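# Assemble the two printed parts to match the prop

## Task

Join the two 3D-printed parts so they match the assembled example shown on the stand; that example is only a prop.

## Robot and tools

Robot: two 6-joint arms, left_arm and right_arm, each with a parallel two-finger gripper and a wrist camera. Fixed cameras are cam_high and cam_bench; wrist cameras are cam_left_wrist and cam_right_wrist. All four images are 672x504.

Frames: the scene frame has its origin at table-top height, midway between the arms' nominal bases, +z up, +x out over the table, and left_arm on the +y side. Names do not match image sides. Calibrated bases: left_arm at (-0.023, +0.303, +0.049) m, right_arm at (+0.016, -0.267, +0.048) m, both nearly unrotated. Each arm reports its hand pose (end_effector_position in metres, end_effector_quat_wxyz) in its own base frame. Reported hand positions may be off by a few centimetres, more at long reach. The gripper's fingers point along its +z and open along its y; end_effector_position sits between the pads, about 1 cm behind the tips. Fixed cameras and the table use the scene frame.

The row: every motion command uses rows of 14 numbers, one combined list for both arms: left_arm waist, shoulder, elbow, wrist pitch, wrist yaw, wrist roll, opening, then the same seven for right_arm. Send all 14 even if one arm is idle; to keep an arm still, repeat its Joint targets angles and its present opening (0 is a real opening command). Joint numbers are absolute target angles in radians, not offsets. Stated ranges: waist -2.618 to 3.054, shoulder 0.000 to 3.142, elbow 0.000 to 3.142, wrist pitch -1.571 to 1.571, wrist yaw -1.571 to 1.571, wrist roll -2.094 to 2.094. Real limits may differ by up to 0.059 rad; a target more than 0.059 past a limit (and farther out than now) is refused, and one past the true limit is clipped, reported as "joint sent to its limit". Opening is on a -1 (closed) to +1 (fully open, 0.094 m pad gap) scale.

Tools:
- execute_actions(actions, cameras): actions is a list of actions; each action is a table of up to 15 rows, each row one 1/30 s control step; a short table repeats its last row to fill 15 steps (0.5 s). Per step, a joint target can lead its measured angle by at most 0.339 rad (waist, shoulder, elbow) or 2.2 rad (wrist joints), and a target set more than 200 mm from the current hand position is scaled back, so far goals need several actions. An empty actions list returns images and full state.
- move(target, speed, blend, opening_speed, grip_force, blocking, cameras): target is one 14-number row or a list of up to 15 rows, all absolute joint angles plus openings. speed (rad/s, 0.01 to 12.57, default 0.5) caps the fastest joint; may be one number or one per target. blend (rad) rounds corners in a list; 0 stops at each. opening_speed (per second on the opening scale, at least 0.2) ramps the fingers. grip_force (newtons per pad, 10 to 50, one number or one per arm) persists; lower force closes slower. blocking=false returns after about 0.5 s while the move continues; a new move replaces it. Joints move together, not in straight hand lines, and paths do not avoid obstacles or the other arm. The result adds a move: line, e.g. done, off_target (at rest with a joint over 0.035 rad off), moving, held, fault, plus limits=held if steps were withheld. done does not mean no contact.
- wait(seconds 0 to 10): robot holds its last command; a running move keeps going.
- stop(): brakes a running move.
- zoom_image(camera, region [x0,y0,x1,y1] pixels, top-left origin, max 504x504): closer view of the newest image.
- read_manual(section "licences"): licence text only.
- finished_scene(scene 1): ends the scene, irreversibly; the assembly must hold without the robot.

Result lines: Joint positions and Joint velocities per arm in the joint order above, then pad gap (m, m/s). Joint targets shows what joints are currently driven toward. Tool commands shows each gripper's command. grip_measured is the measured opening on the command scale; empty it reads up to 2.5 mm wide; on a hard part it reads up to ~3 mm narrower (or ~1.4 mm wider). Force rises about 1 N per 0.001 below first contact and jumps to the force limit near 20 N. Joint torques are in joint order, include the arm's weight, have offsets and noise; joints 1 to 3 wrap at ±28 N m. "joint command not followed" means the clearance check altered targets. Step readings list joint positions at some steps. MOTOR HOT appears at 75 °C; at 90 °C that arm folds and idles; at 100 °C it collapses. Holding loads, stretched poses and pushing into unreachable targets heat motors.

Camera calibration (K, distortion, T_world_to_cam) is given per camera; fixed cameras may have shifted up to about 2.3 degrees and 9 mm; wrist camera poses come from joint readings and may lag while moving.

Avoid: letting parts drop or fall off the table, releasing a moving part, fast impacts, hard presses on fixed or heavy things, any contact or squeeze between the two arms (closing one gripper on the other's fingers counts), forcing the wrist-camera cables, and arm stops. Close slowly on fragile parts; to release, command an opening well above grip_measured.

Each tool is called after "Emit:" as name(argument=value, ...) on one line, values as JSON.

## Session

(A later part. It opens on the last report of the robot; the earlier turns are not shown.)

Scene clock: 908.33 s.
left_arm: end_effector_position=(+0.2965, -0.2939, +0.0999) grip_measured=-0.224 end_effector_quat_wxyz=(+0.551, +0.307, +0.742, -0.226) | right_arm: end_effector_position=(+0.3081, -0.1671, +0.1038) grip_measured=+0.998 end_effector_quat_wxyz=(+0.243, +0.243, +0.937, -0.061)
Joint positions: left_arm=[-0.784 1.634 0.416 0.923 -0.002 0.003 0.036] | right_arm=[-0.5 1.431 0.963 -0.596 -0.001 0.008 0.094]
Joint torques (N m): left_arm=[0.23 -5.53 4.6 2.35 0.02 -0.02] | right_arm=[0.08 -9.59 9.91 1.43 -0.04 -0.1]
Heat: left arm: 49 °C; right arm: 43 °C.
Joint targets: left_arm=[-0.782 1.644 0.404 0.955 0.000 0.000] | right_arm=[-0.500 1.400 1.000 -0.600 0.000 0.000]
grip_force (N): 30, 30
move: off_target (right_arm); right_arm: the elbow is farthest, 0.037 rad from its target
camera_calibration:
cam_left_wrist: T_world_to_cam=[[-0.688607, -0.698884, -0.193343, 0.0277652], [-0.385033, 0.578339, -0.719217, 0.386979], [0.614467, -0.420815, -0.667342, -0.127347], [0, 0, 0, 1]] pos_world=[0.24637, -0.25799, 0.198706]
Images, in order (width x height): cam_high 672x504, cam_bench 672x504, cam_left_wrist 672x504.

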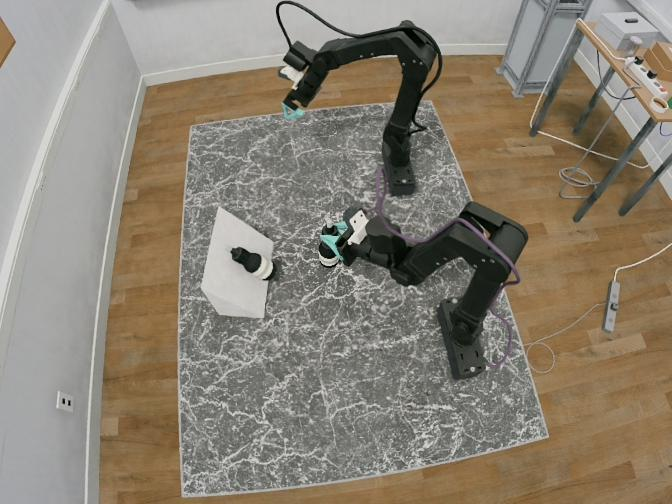

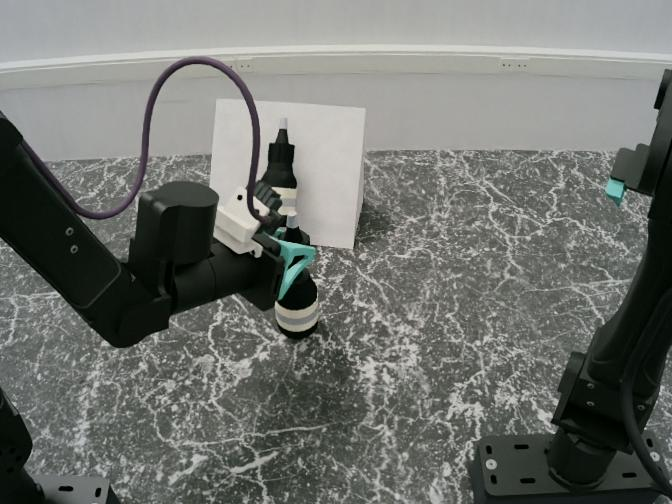

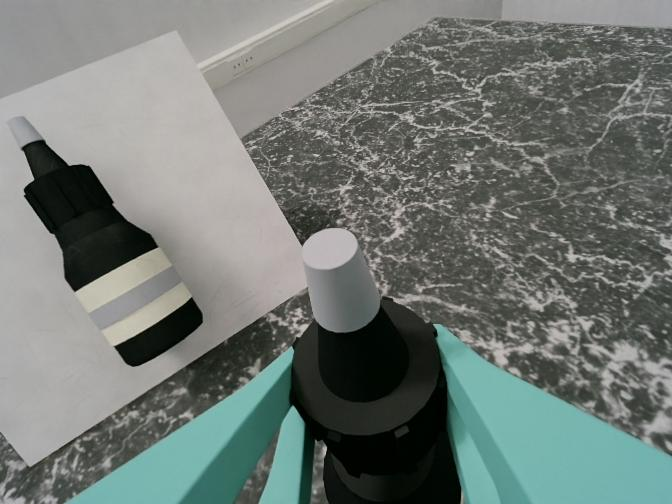

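Emit:
move(target=[[-0.774,1.646,0.409,0.95,0,0.0,-0.36,-0.5,1.4,1.0,-0.6,0,0,1],[-0.774,1.681,0.401,0.995,0,0.0,-0.36,-0.5,1.4,1.0,-0.6,0,0,1],[-0.774,1.726,0.391,1.047,0,0.0,-0.36,-0.5,1.4,1.0,-0.6,0,0,1]], speed=0.05, cameras=["cam_high","cam_bench","cam_left_wrist"])

Emit:
zoom_image(camera="cam_high", region=[305, 205, 355, 275])

Emit:
zoom_image(camera="cam_bench", region=[250, 180, 350, 340])

Emit:
zoom_image(camera="cam_left_wrist", region=[260, 300, 500, 504])

Scene clock: 925.03 s.
left_arm: end_effector_position=(+0.2981, -0.2935, +0.0852) grip_measured=-0.224 end_effector_quat_wxyz=(+0.551, +0.306, +0.743, -0.225) | right_arm: end_effector_position=(+0.3081, -0.1671, +0.1038) grip_measured=+0.998 end_effector_quat_wxyz=(+0.243, +0.243, +0.937, -0.061)
Joint positions: left_arm=[-0.781 1.715 0.403 1.016 -0.002 0.003 0.036] | right_arm=[-0.5 1.431 0.963 -0.596 -0.001 0.008 0.094]
Joint torques (N m): left_arm=[0.58 -5.74 4.19 2.31 0.01 -0.03] | right_arm=[0.08 -9.59 9.91 1.44 -0.02 -0.11]
Heat: left arm: 49 °C; right arm: 44 °C.
Joint targets: left_arm=[-0.774 1.726 0.391 1.047 0.000 0.000] | right_arm=[-0.500 1.400 1.000 -0.600 0.000 0.000]
grip_force (N): 30, 30
move: off_target (right_arm); right_arm: the elbow is farthest, 0.037 rad from its target
camera_calibration:
cam_left_wrist: T_world_to_cam=[[-0.686299, -0.701154, -0.193329, 0.0250226], [-0.387442, 0.577395, -0.718682, 0.377233], [0.615534, -0.418327, -0.667922, -0.137504], [0, 0, 0, 1]] pos_world=[0.247967, -0.257789, 0.184106]
Images, in order (width x height): cam_high 672x504, cam_bench 672x504, cam_left_wrist 672x504.

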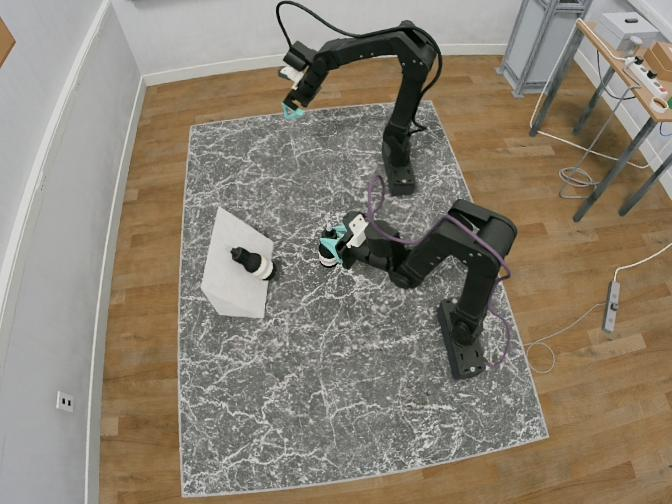

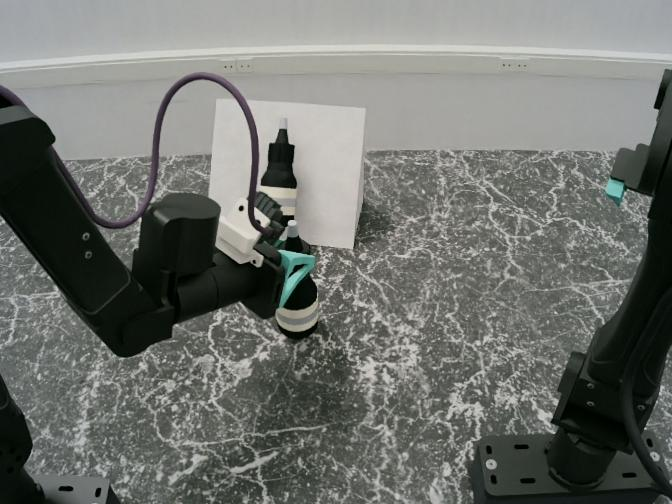

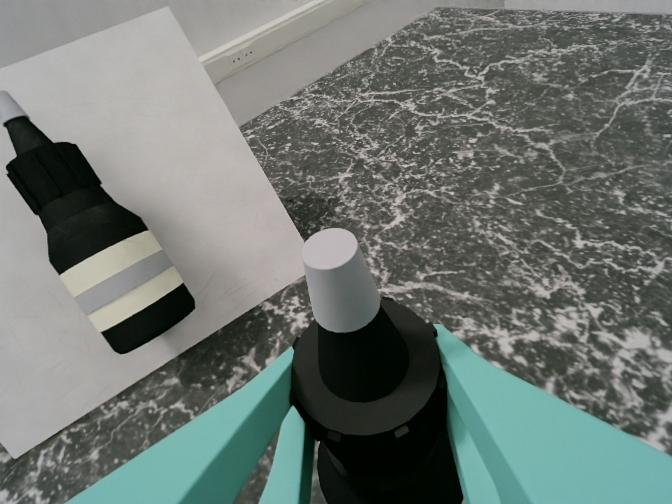

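Scaled by 7.200 from the camera's 672x504 image, which has a finer 960x720 frame.

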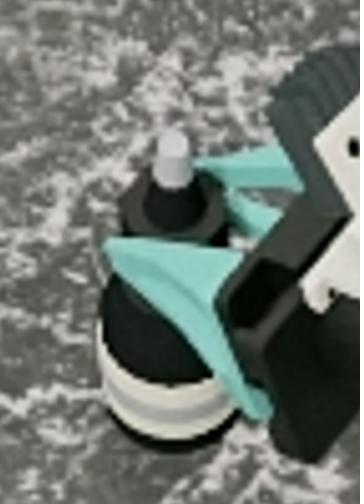

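Scaled by 3.150 from the camera's 672x504 image, which has a finer 960x720 frame.

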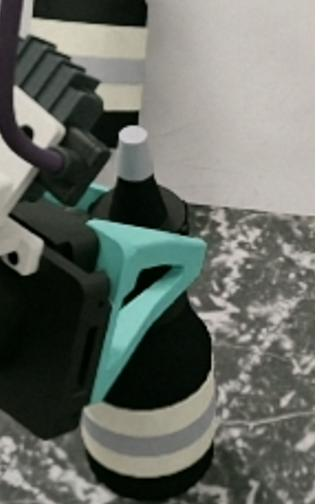

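Scaled by 2.100 from the camera's 672x504 image, which has a finer 960x720 frame.

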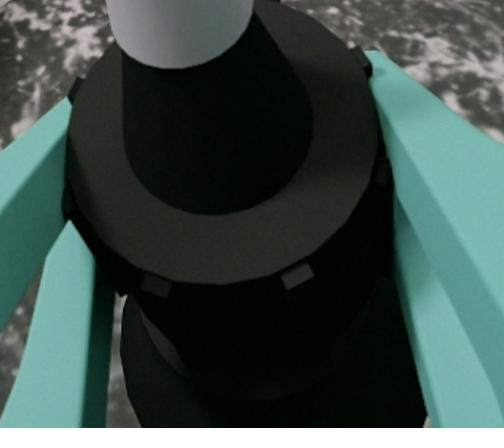

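Emit:
move(target=[[-0.774,1.757,0.386,1.082,0,0.0,-0.36,-0.5,1.4,1.0,-0.6,0,0,1],[-0.774,1.79,0.382,1.118,0,0.0,-0.36,-0.5,1.4,1.0,-0.6,0,0,1]], speed=0.04, cameras=["cam_high","cam_bench","cam_left_wrist"])

Emit:
zoom_image(camera="cam_bench", region=[250, 180, 350, 340])

Emit:
zoom_image(camera="cam_left_wrist", region=[260, 300, 500, 504])

Scene clock: 932.67 s.
left_arm: end_effector_position=(+0.2987, -0.2942, +0.0743) grip_measured=-0.224 end_effector_quat_wxyz=(+0.550, +0.306, +0.743, -0.225) | right_arm: end_effector_position=(+0.3081, -0.1671, +0.1038) grip_measured=+0.998 end_effector_quat_wxyz=(+0.243, +0.243, +0.937, -0.061)
Joint positions: left_arm=[-0.781 1.778 0.397 1.084 -0.002 0.003 0.036] | right_arm=[-0.5 1.431 0.963 -0.596 -0.001 0.008 0.094]
Joint torques (N m): left_arm=[0.58 -5.91 3.6 2.38 0.01 -0.03] | right_arm=[0.08 -9.63 9.94 1.44 -0.03 -0.1]
Motor temperatures (°C): left_arm=[28 39 42 50 29 27 28] | right_arm=[29 37 44 33 29 27 31]
Heat: left arm: 50 °C; right arm: 44 °C.
Joint targets: left_arm=[-0.774 1.790 0.382 1.118 0.000 0.000] | right_arm=[-0.500 1.400 1.000 -0.600 0.000 0.000]
grip_force (N): 30, 30
move: off_target (right_arm); right_arm: the elbow is farthest, 0.037 rad from its target
camera_calibration:
cam_left_wrist: T_world_to_cam=[[-0.686426, -0.701038, -0.193301, 0.0229616], [-0.388027, 0.577905, -0.717956, 0.370227], [0.615024, -0.417818, -0.66871, -0.145112], [0, 0, 0, 1]] pos_world=[0.248667, -0.258489, 0.173207]
Images, in order (width x height): cam_high 672x504, cam_bench 672x504, cam_left_wrist 672x504.

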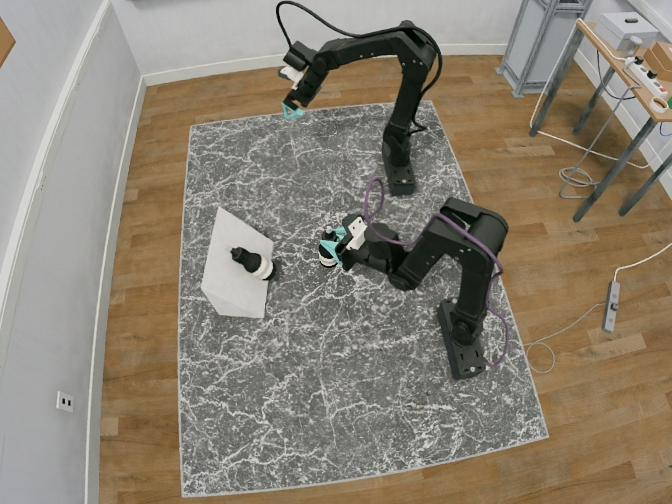

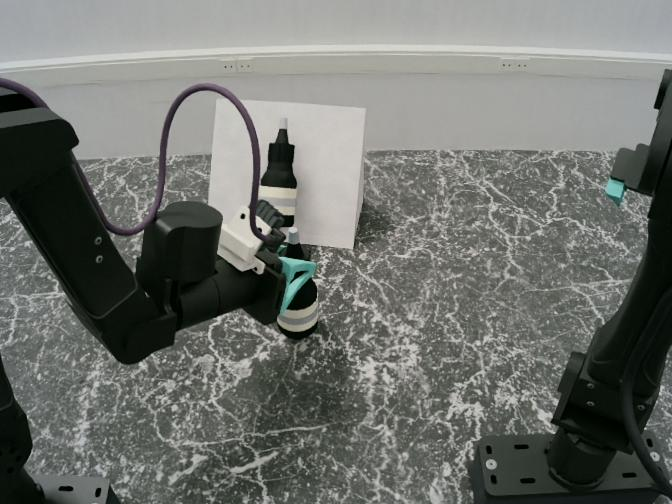

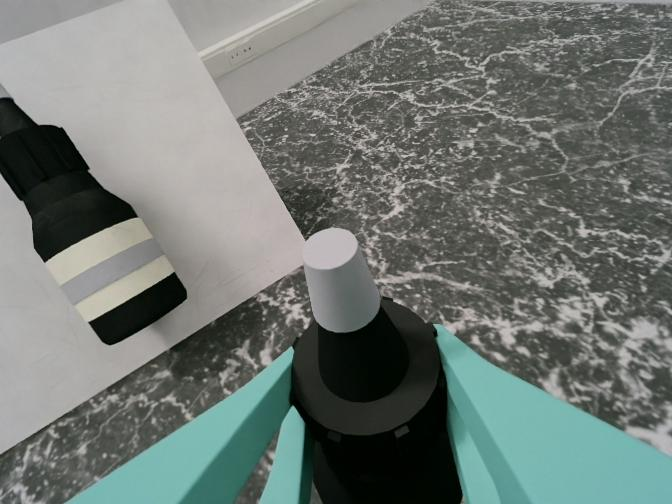

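Scaled by 3.150 from the camera's 672x504 image, which has a finer 960x720 frame.

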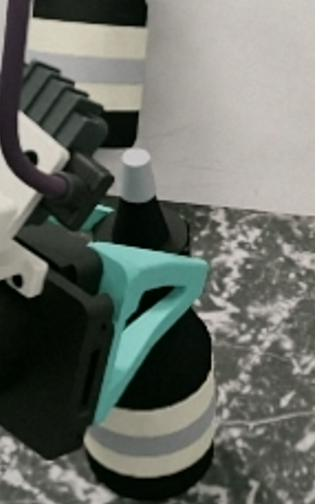

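Scaled by 2.100 from the camera's 672x504 image, which has a finer 960x720 frame.

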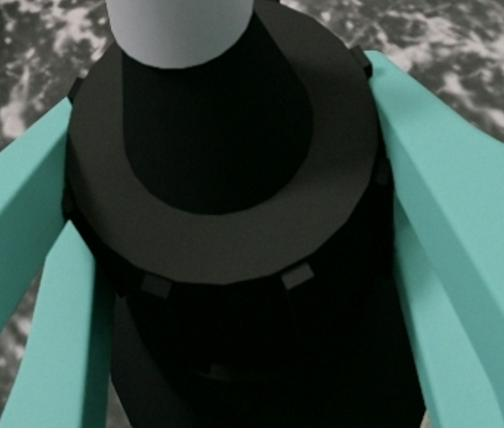

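Emit:
move(target=[[-0.774,1.812,0.38,1.143,0,0.0,-0.36,-0.5,1.4,1.0,-0.6,0,0,1],[-0.774,1.833,0.378,1.155,0,0.0,-0.36,-0.5,1.4,1.0,-0.6,0,0,1]], speed=0.03, cameras=["cam_high","cam_bench","cam_left_wrist"])

Emit:
zoom_image(camera="cam_bench", region=[250, 180, 350, 340])

Emit:
zoom_image(camera="cam_high", region=[305, 205, 355, 275])

Scene clock: 941.00 s.
left_arm: end_effector_position=(+0.2987, -0.2941, +0.0683) grip_measured=-0.224 end_effector_quat_wxyz=(+0.552, +0.306, +0.743, -0.225) | right_arm: end_effector_position=(+0.3081, -0.1671, +0.1038) grip_measured=+0.998 end_effector_quat_wxyz=(+0.243, +0.243, +0.937, -0.061)
Joint positions: left_arm=[-0.781 1.816 0.392 1.13 -0.002 0.003 0.036] | right_arm=[-0.5 1.431 0.963 -0.596 -0.001 0.008 0.094]
Joint torques (N m): left_arm=[0.59 -5.67 3.48 2.3 0.02 -0.03] | right_arm=[0.06 -9.57 9.96 1.44 -0.05 -0.11]
Heat: left arm: 51 °C; right arm: 44 °C.
Joint targets: left_arm=[-0.774 1.833 0.378 1.155 0.000 0.000] | right_arm=[-0.500 1.400 1.000 -0.600 0.000 0.000]
grip_force (N): 30, 30
move: off_target (right_arm); right_arm: the elbow is farthest, 0.037 rad from its target
camera_calibration:
cam_left_wrist: T_world_to_cam=[[-0.68606, -0.701296, -0.193664, 0.0216691], [-0.386437, 0.57679, -0.719708, 0.365191], [0.616432, -0.418924, -0.666719, -0.15002], [0, 0, 0, 1]] pos_world=[0.248467, -0.258289, 0.167006]
Images, in order (width x height): cam_high 672x504, cam_bench 672x504, cam_left_wrist 672x504.

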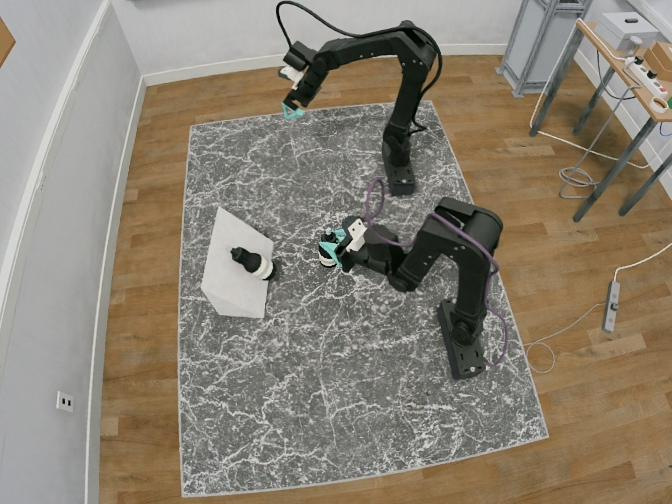

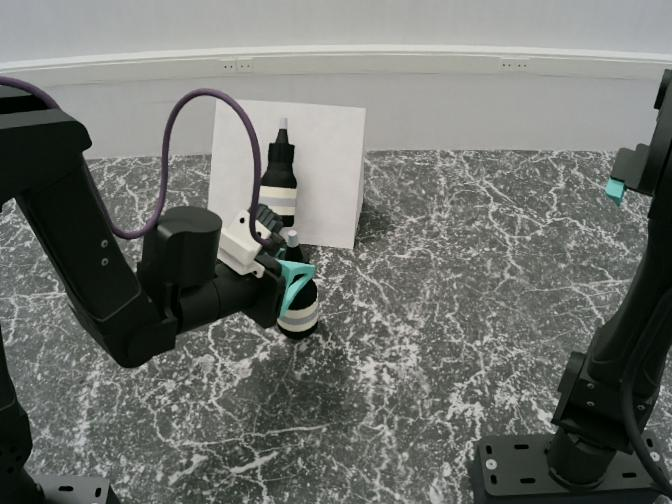

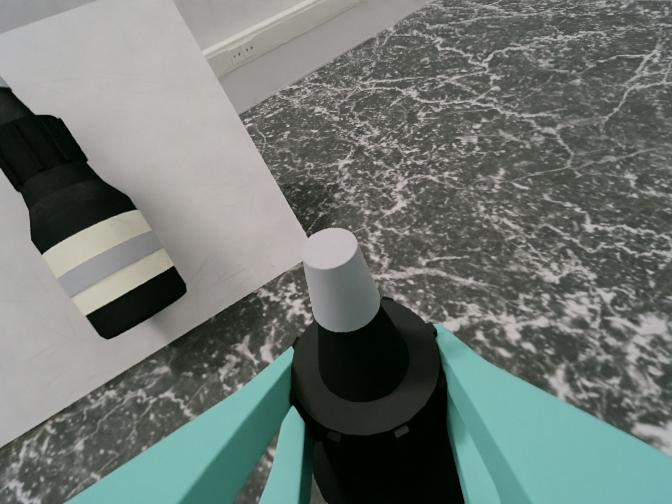

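Scaled by 3.150 from the camera's 672x504 image, which has a finer 960x720 frame.

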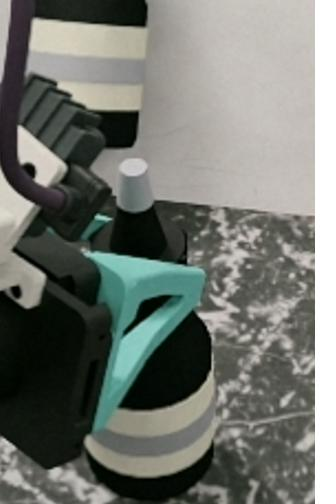

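Scaled by 7.200 from the camera's 672x504 image, which has a finer 960x720 frame.

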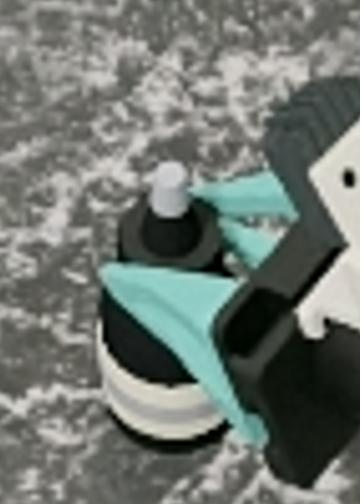

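Emit:
move(target=[-0.774,1.845,0.378,1.165,0,0.0,-0.36,-0.5,1.4,1.0,-0.6,0,0,1], speed=0.03)

Emit:
move(target=[-0.774,1.857,0.378,1.17,0,0.0,-0.36,-0.5,1.4,1.0,-0.6,0,0,1], speed=0.03, cameras=["cam_bench","cam_left_wrist"])

Emit:
zoom_image(camera="cam_bench", region=[250, 180, 350, 340])

Scene clock: 949.00 s.
left_arm: end_effector_position=(+0.2992, -0.2946, +0.0684) grip_measured=-0.224 end_effector_quat_wxyz=(+0.554, +0.306, +0.741, -0.226) | right_arm: end_effector_position=(+0.3081, -0.1671, +0.1038) grip_measured=+0.998 end_effector_quat_wxyz=(+0.243, +0.243, +0.937, -0.061)
Joint positions: left_arm=[-0.781 1.826 0.392 1.145 -0.002 0.003 0.036] | right_arm=[-0.5 1.431 0.963 -0.596 -0.001 0.008 0.094]
Joint torques (N m): left_arm=[0.58 -5.55 3.44 2.24 0.01 -0.02] | right_arm=[0.05 -9.61 9.94 1.44 -0.05 -0.1]
Heat: left arm: 51 °C; right arm: 44 °C.
Joint targets: left_arm=[-0.774 1.845 0.378 1.165 0.000 0.000] | right_arm=[-0.500 1.400 1.000 -0.600 0.000 0.000]
grip_force (N): 30, 30
move: off_target (right_arm); right_arm: the elbow is farthest, 0.037 rad from its target

Scene clock: 949.73 s.
left_arm: end_effector_position=(+0.2996, -0.2950, +0.0684) grip_measured=-0.224 end_effector_quat_wxyz=(+0.556, +0.305, +0.739, -0.227) | right_arm: end_effector_position=(+0.3081, -0.1671, +0.1038) grip_measured=+0.998 end_effector_quat_wxyz=(+0.243, +0.243, +0.937, -0.061)
Joint positions: left_arm=[-0.781 1.834 0.392 1.159 -0.002 0.003 0.036] | right_arm=[-0.5 1.431 0.963 -0.596 -0.001 0.008 0.094]
Joint torques (N m): left_arm=[0.58 -5.27 3.4 2.16 0.01 -0.02] | right_arm=[0.08 -9.61 9.99 1.44 -0.06 -0.09]
Heat: left arm: 51 °C; right arm: 44 °C.
Joint targets: left_arm=[-0.774 1.857 0.378 1.170 0.000 0.000] | right_arm=[-0.500 1.400 1.000 -0.600 0.000 0.000]
grip_force (N): 30, 30
move: off_target (right_arm); right_arm: the elbow is farthest, 0.037 rad from its target
camera_calibration:
cam_left_wrist: T_world_to_cam=[[-0.684518, -0.702835, -0.193543, 0.020751], [-0.380323, 0.5708, -0.727696, 0.363018], [0.621924, -0.424512, -0.658027, -0.154678], [0, 0, 0, 1]] pos_world=[0.248467, -0.258289, 0.1664]
Images, in order (width x height): cam_bench 672x504, cam_left_wrist 672x504.

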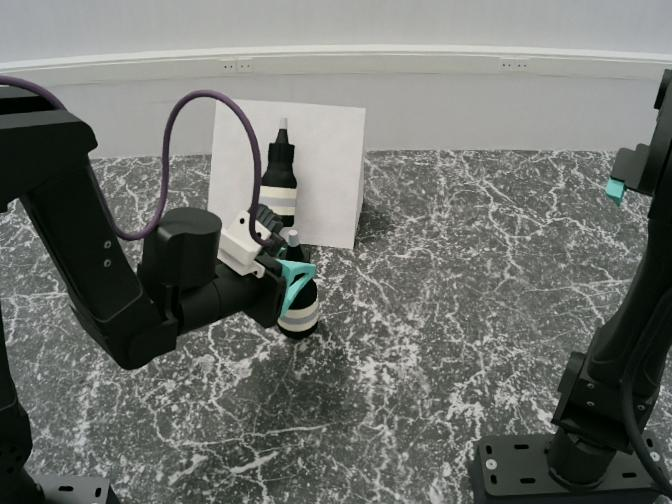

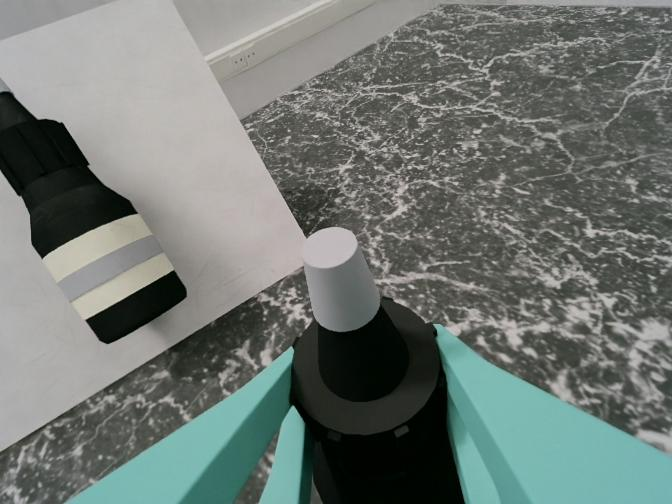

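Scaled by 3.150 from the camera's 672x504 image, which has a finer 960x720 frame.

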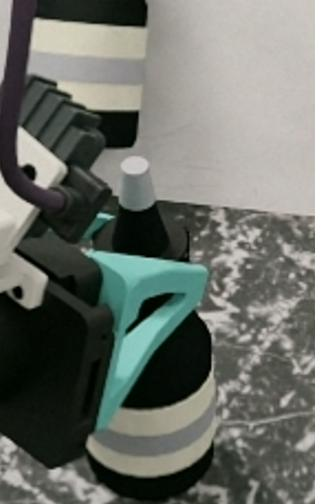

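Emit:
move(target=[[-0.774,1.838,0.378,1.158,0,0.0,-0.36,-0.5,1.4,1.0,-0.6,0,0,1],[-0.774,1.838,0.378,1.158,0,0.0,-0.2,-0.5,1.4,1.0,-0.6,0,0,1],[-0.774,1.838,0.378,1.158,0,0.0,-0.1,-0.5,1.4,1.0,-0.6,0,0,1]], opening_speed=0.2, speed=0.03, cameras=["cam_bench","cam_left_wrist","cam_high"])

Emit:
zoom_image(camera="cam_bench", region=[250, 180, 350, 340])

Scene clock: 958.30 s.
left_arm: end_effector_position=(+0.2995, -0.2949, +0.0681) grip_measured=-0.102 end_effector_quat_wxyz=(+0.555, +0.305, +0.740, -0.227) | right_arm: end_effector_position=(+0.3081, -0.1671, +0.1038) grip_measured=+0.998 end_effector_quat_wxyz=(+0.243, +0.243, +0.937, -0.061)
Joint positions: left_arm=[-0.781 1.834 0.392 1.158 -0.002 0.003 0.042] | right_arm=[-0.5 1.431 0.963 -0.596 -0.001 0.008 0.094]
Joint torques (N m): left_arm=[0.58 -6.63 3.4 2.05 0.01 -0.03] | right_arm=[0.06 -9.63 9.95 1.44 -0.04 -0.11]
Heat: left arm: 52 °C; right arm: 44 °C.
Joint targets: left_arm=[-0.774 1.838 0.378 1.158 0.000 0.000] | right_arm=[-0.500 1.400 1.000 -0.600 0.000 0.000]
grip_force (N): 30, 30
move: off_target (right_arm); right_arm: the elbow is farthest, 0.037 rad from its target
camera_calibration:
cam_left_wrist: T_world_to_cam=[[-0.684663, -0.702689, -0.193556, 0.0207181], [-0.38088, 0.571353, -0.72697, 0.363091], [0.621423, -0.424008, -0.658825, -0.154465], [0, 0, 0, 1]] pos_world=[0.248467, -0.258389, 0.166201]
Images, in order (width x height): cam_high 672x504, cam_bench 672x504, cam_left_wrist 672x504.

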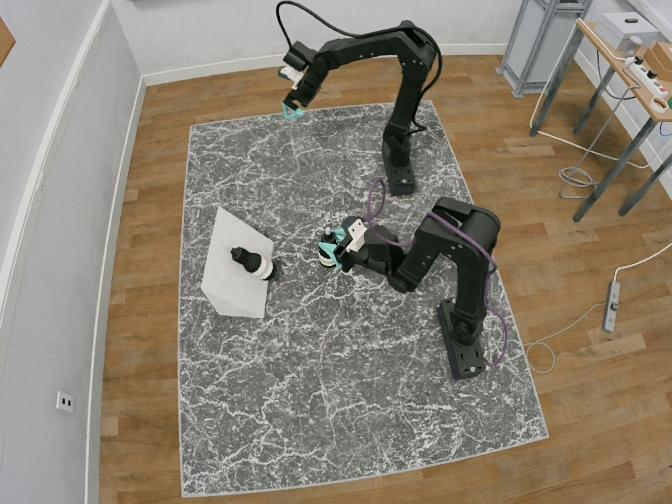

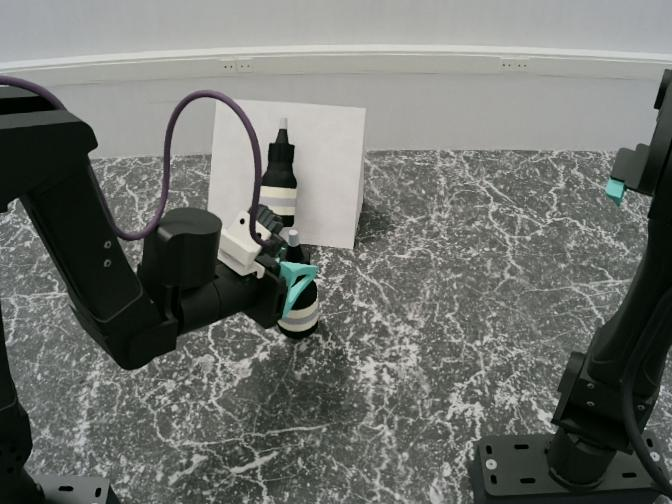

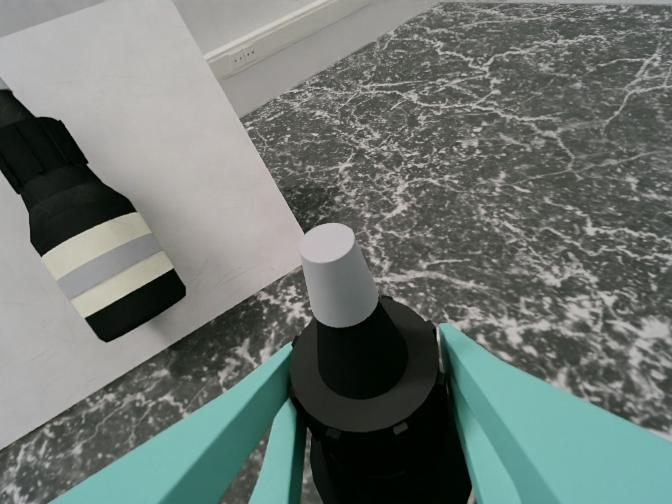

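Scaled by 3.150 from the camera's 672x504 image, which has a finer 960x720 frame.

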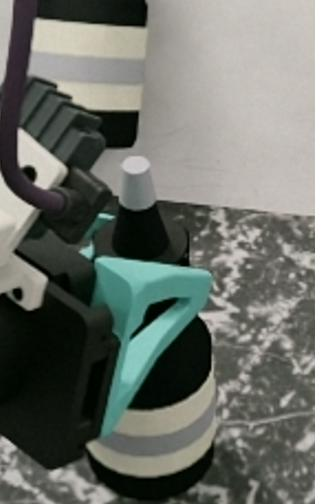

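Emit:
move(target=[[-0.774,1.838,0.378,1.158,0,0.0,1,-0.5,1.4,1.0,-0.6,0,0,1],[-0.774,1.726,0.391,1.047,0,0.0,1,-0.5,1.4,1.0,-0.6,0,0,1],[-0.774,1.520,0.439,0.80,0,0.0,1,-0.5,1.4,1.0,-0.6,0,0,1],[-0.774,1.33,0.54,0.528,0,0.0,1,-0.5,1.4,1.0,-0.6,0,0,1],[-0.4,1.0,0.54,0.3,0,0.0,1,-0.5,1.4,1.0,-0.6,0,0,1]], speed=[0.1,0.1,0.25,0.3,0.4], blend=[0,0.02,0.02,0.02,0], opening_speed=0.4, cameras=["cam_bench","cam_high"])

Emit:
zoom_image(camera="cam_bench", region=[250, 180, 350, 340])

Scene clock: 978.43 s.
left_arm: end_effector_position=(+0.3405, -0.1443, +0.2297) grip_measured=+0.998 end_effector_quat_wxyz=(+0.624, +0.156, +0.755, -0.126) | right_arm: end_effector_position=(+0.3081, -0.1671, +0.1038) grip_measured=+0.998 end_effector_quat_wxyz=(+0.243, +0.243, +0.937, -0.061)
Joint positions: left_arm=[-0.405 1.012 0.51 0.312 -0.002 0.004 0.094] | right_arm=[-0.5 1.431 0.963 -0.596 -0.001 0.008 0.094]
Joint torques (N m): left_arm=[0.42 -3.89 9.99 1.94 0.02 -0.04] | right_arm=[-0.01 -9.61 9.91 1.44 -0.04 -0.09]
Heat: left arm: 53 °C; right arm: 44 °C.
Joint targets: left_arm=[-0.400 1.000 0.540 0.300 0.000 0.000] | right_arm=[-0.500 1.400 1.000 -0.600 0.000 0.000]
grip_force (N): 30, 30
move: off_target (right_arm); right_arm: the elbow is farthest, 0.037 rad from its target
Images, in order (width x height): cam_high 672x504, cam_bench 672x504.

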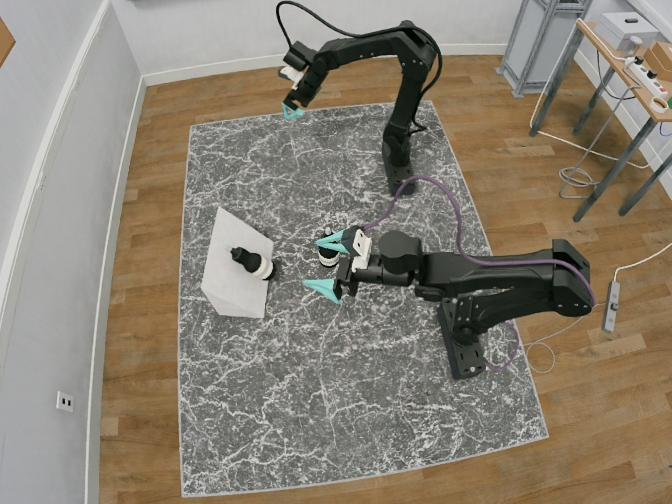

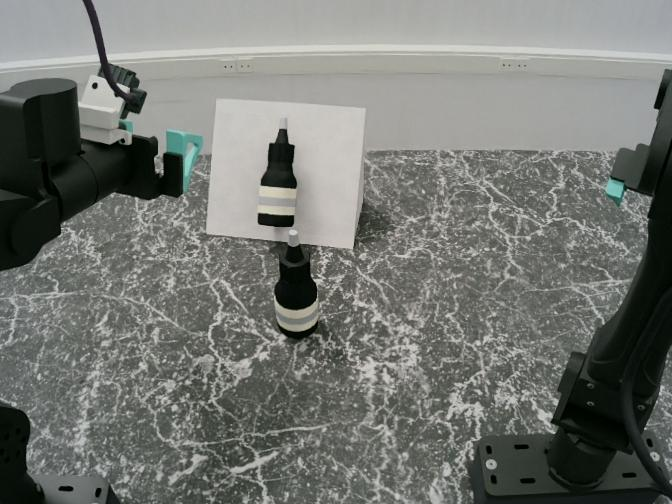

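Scaled by 3.150 from the camera's 672x504 image, which has a finer 960x720 frame.

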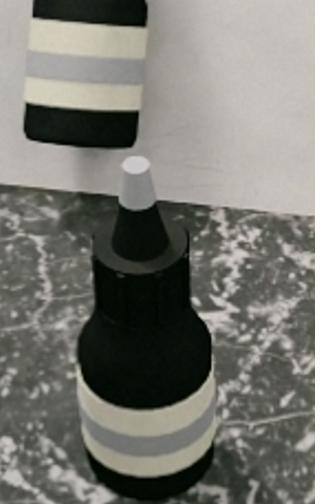

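Emit:
finished_scene()

The scene is finished: the task was done.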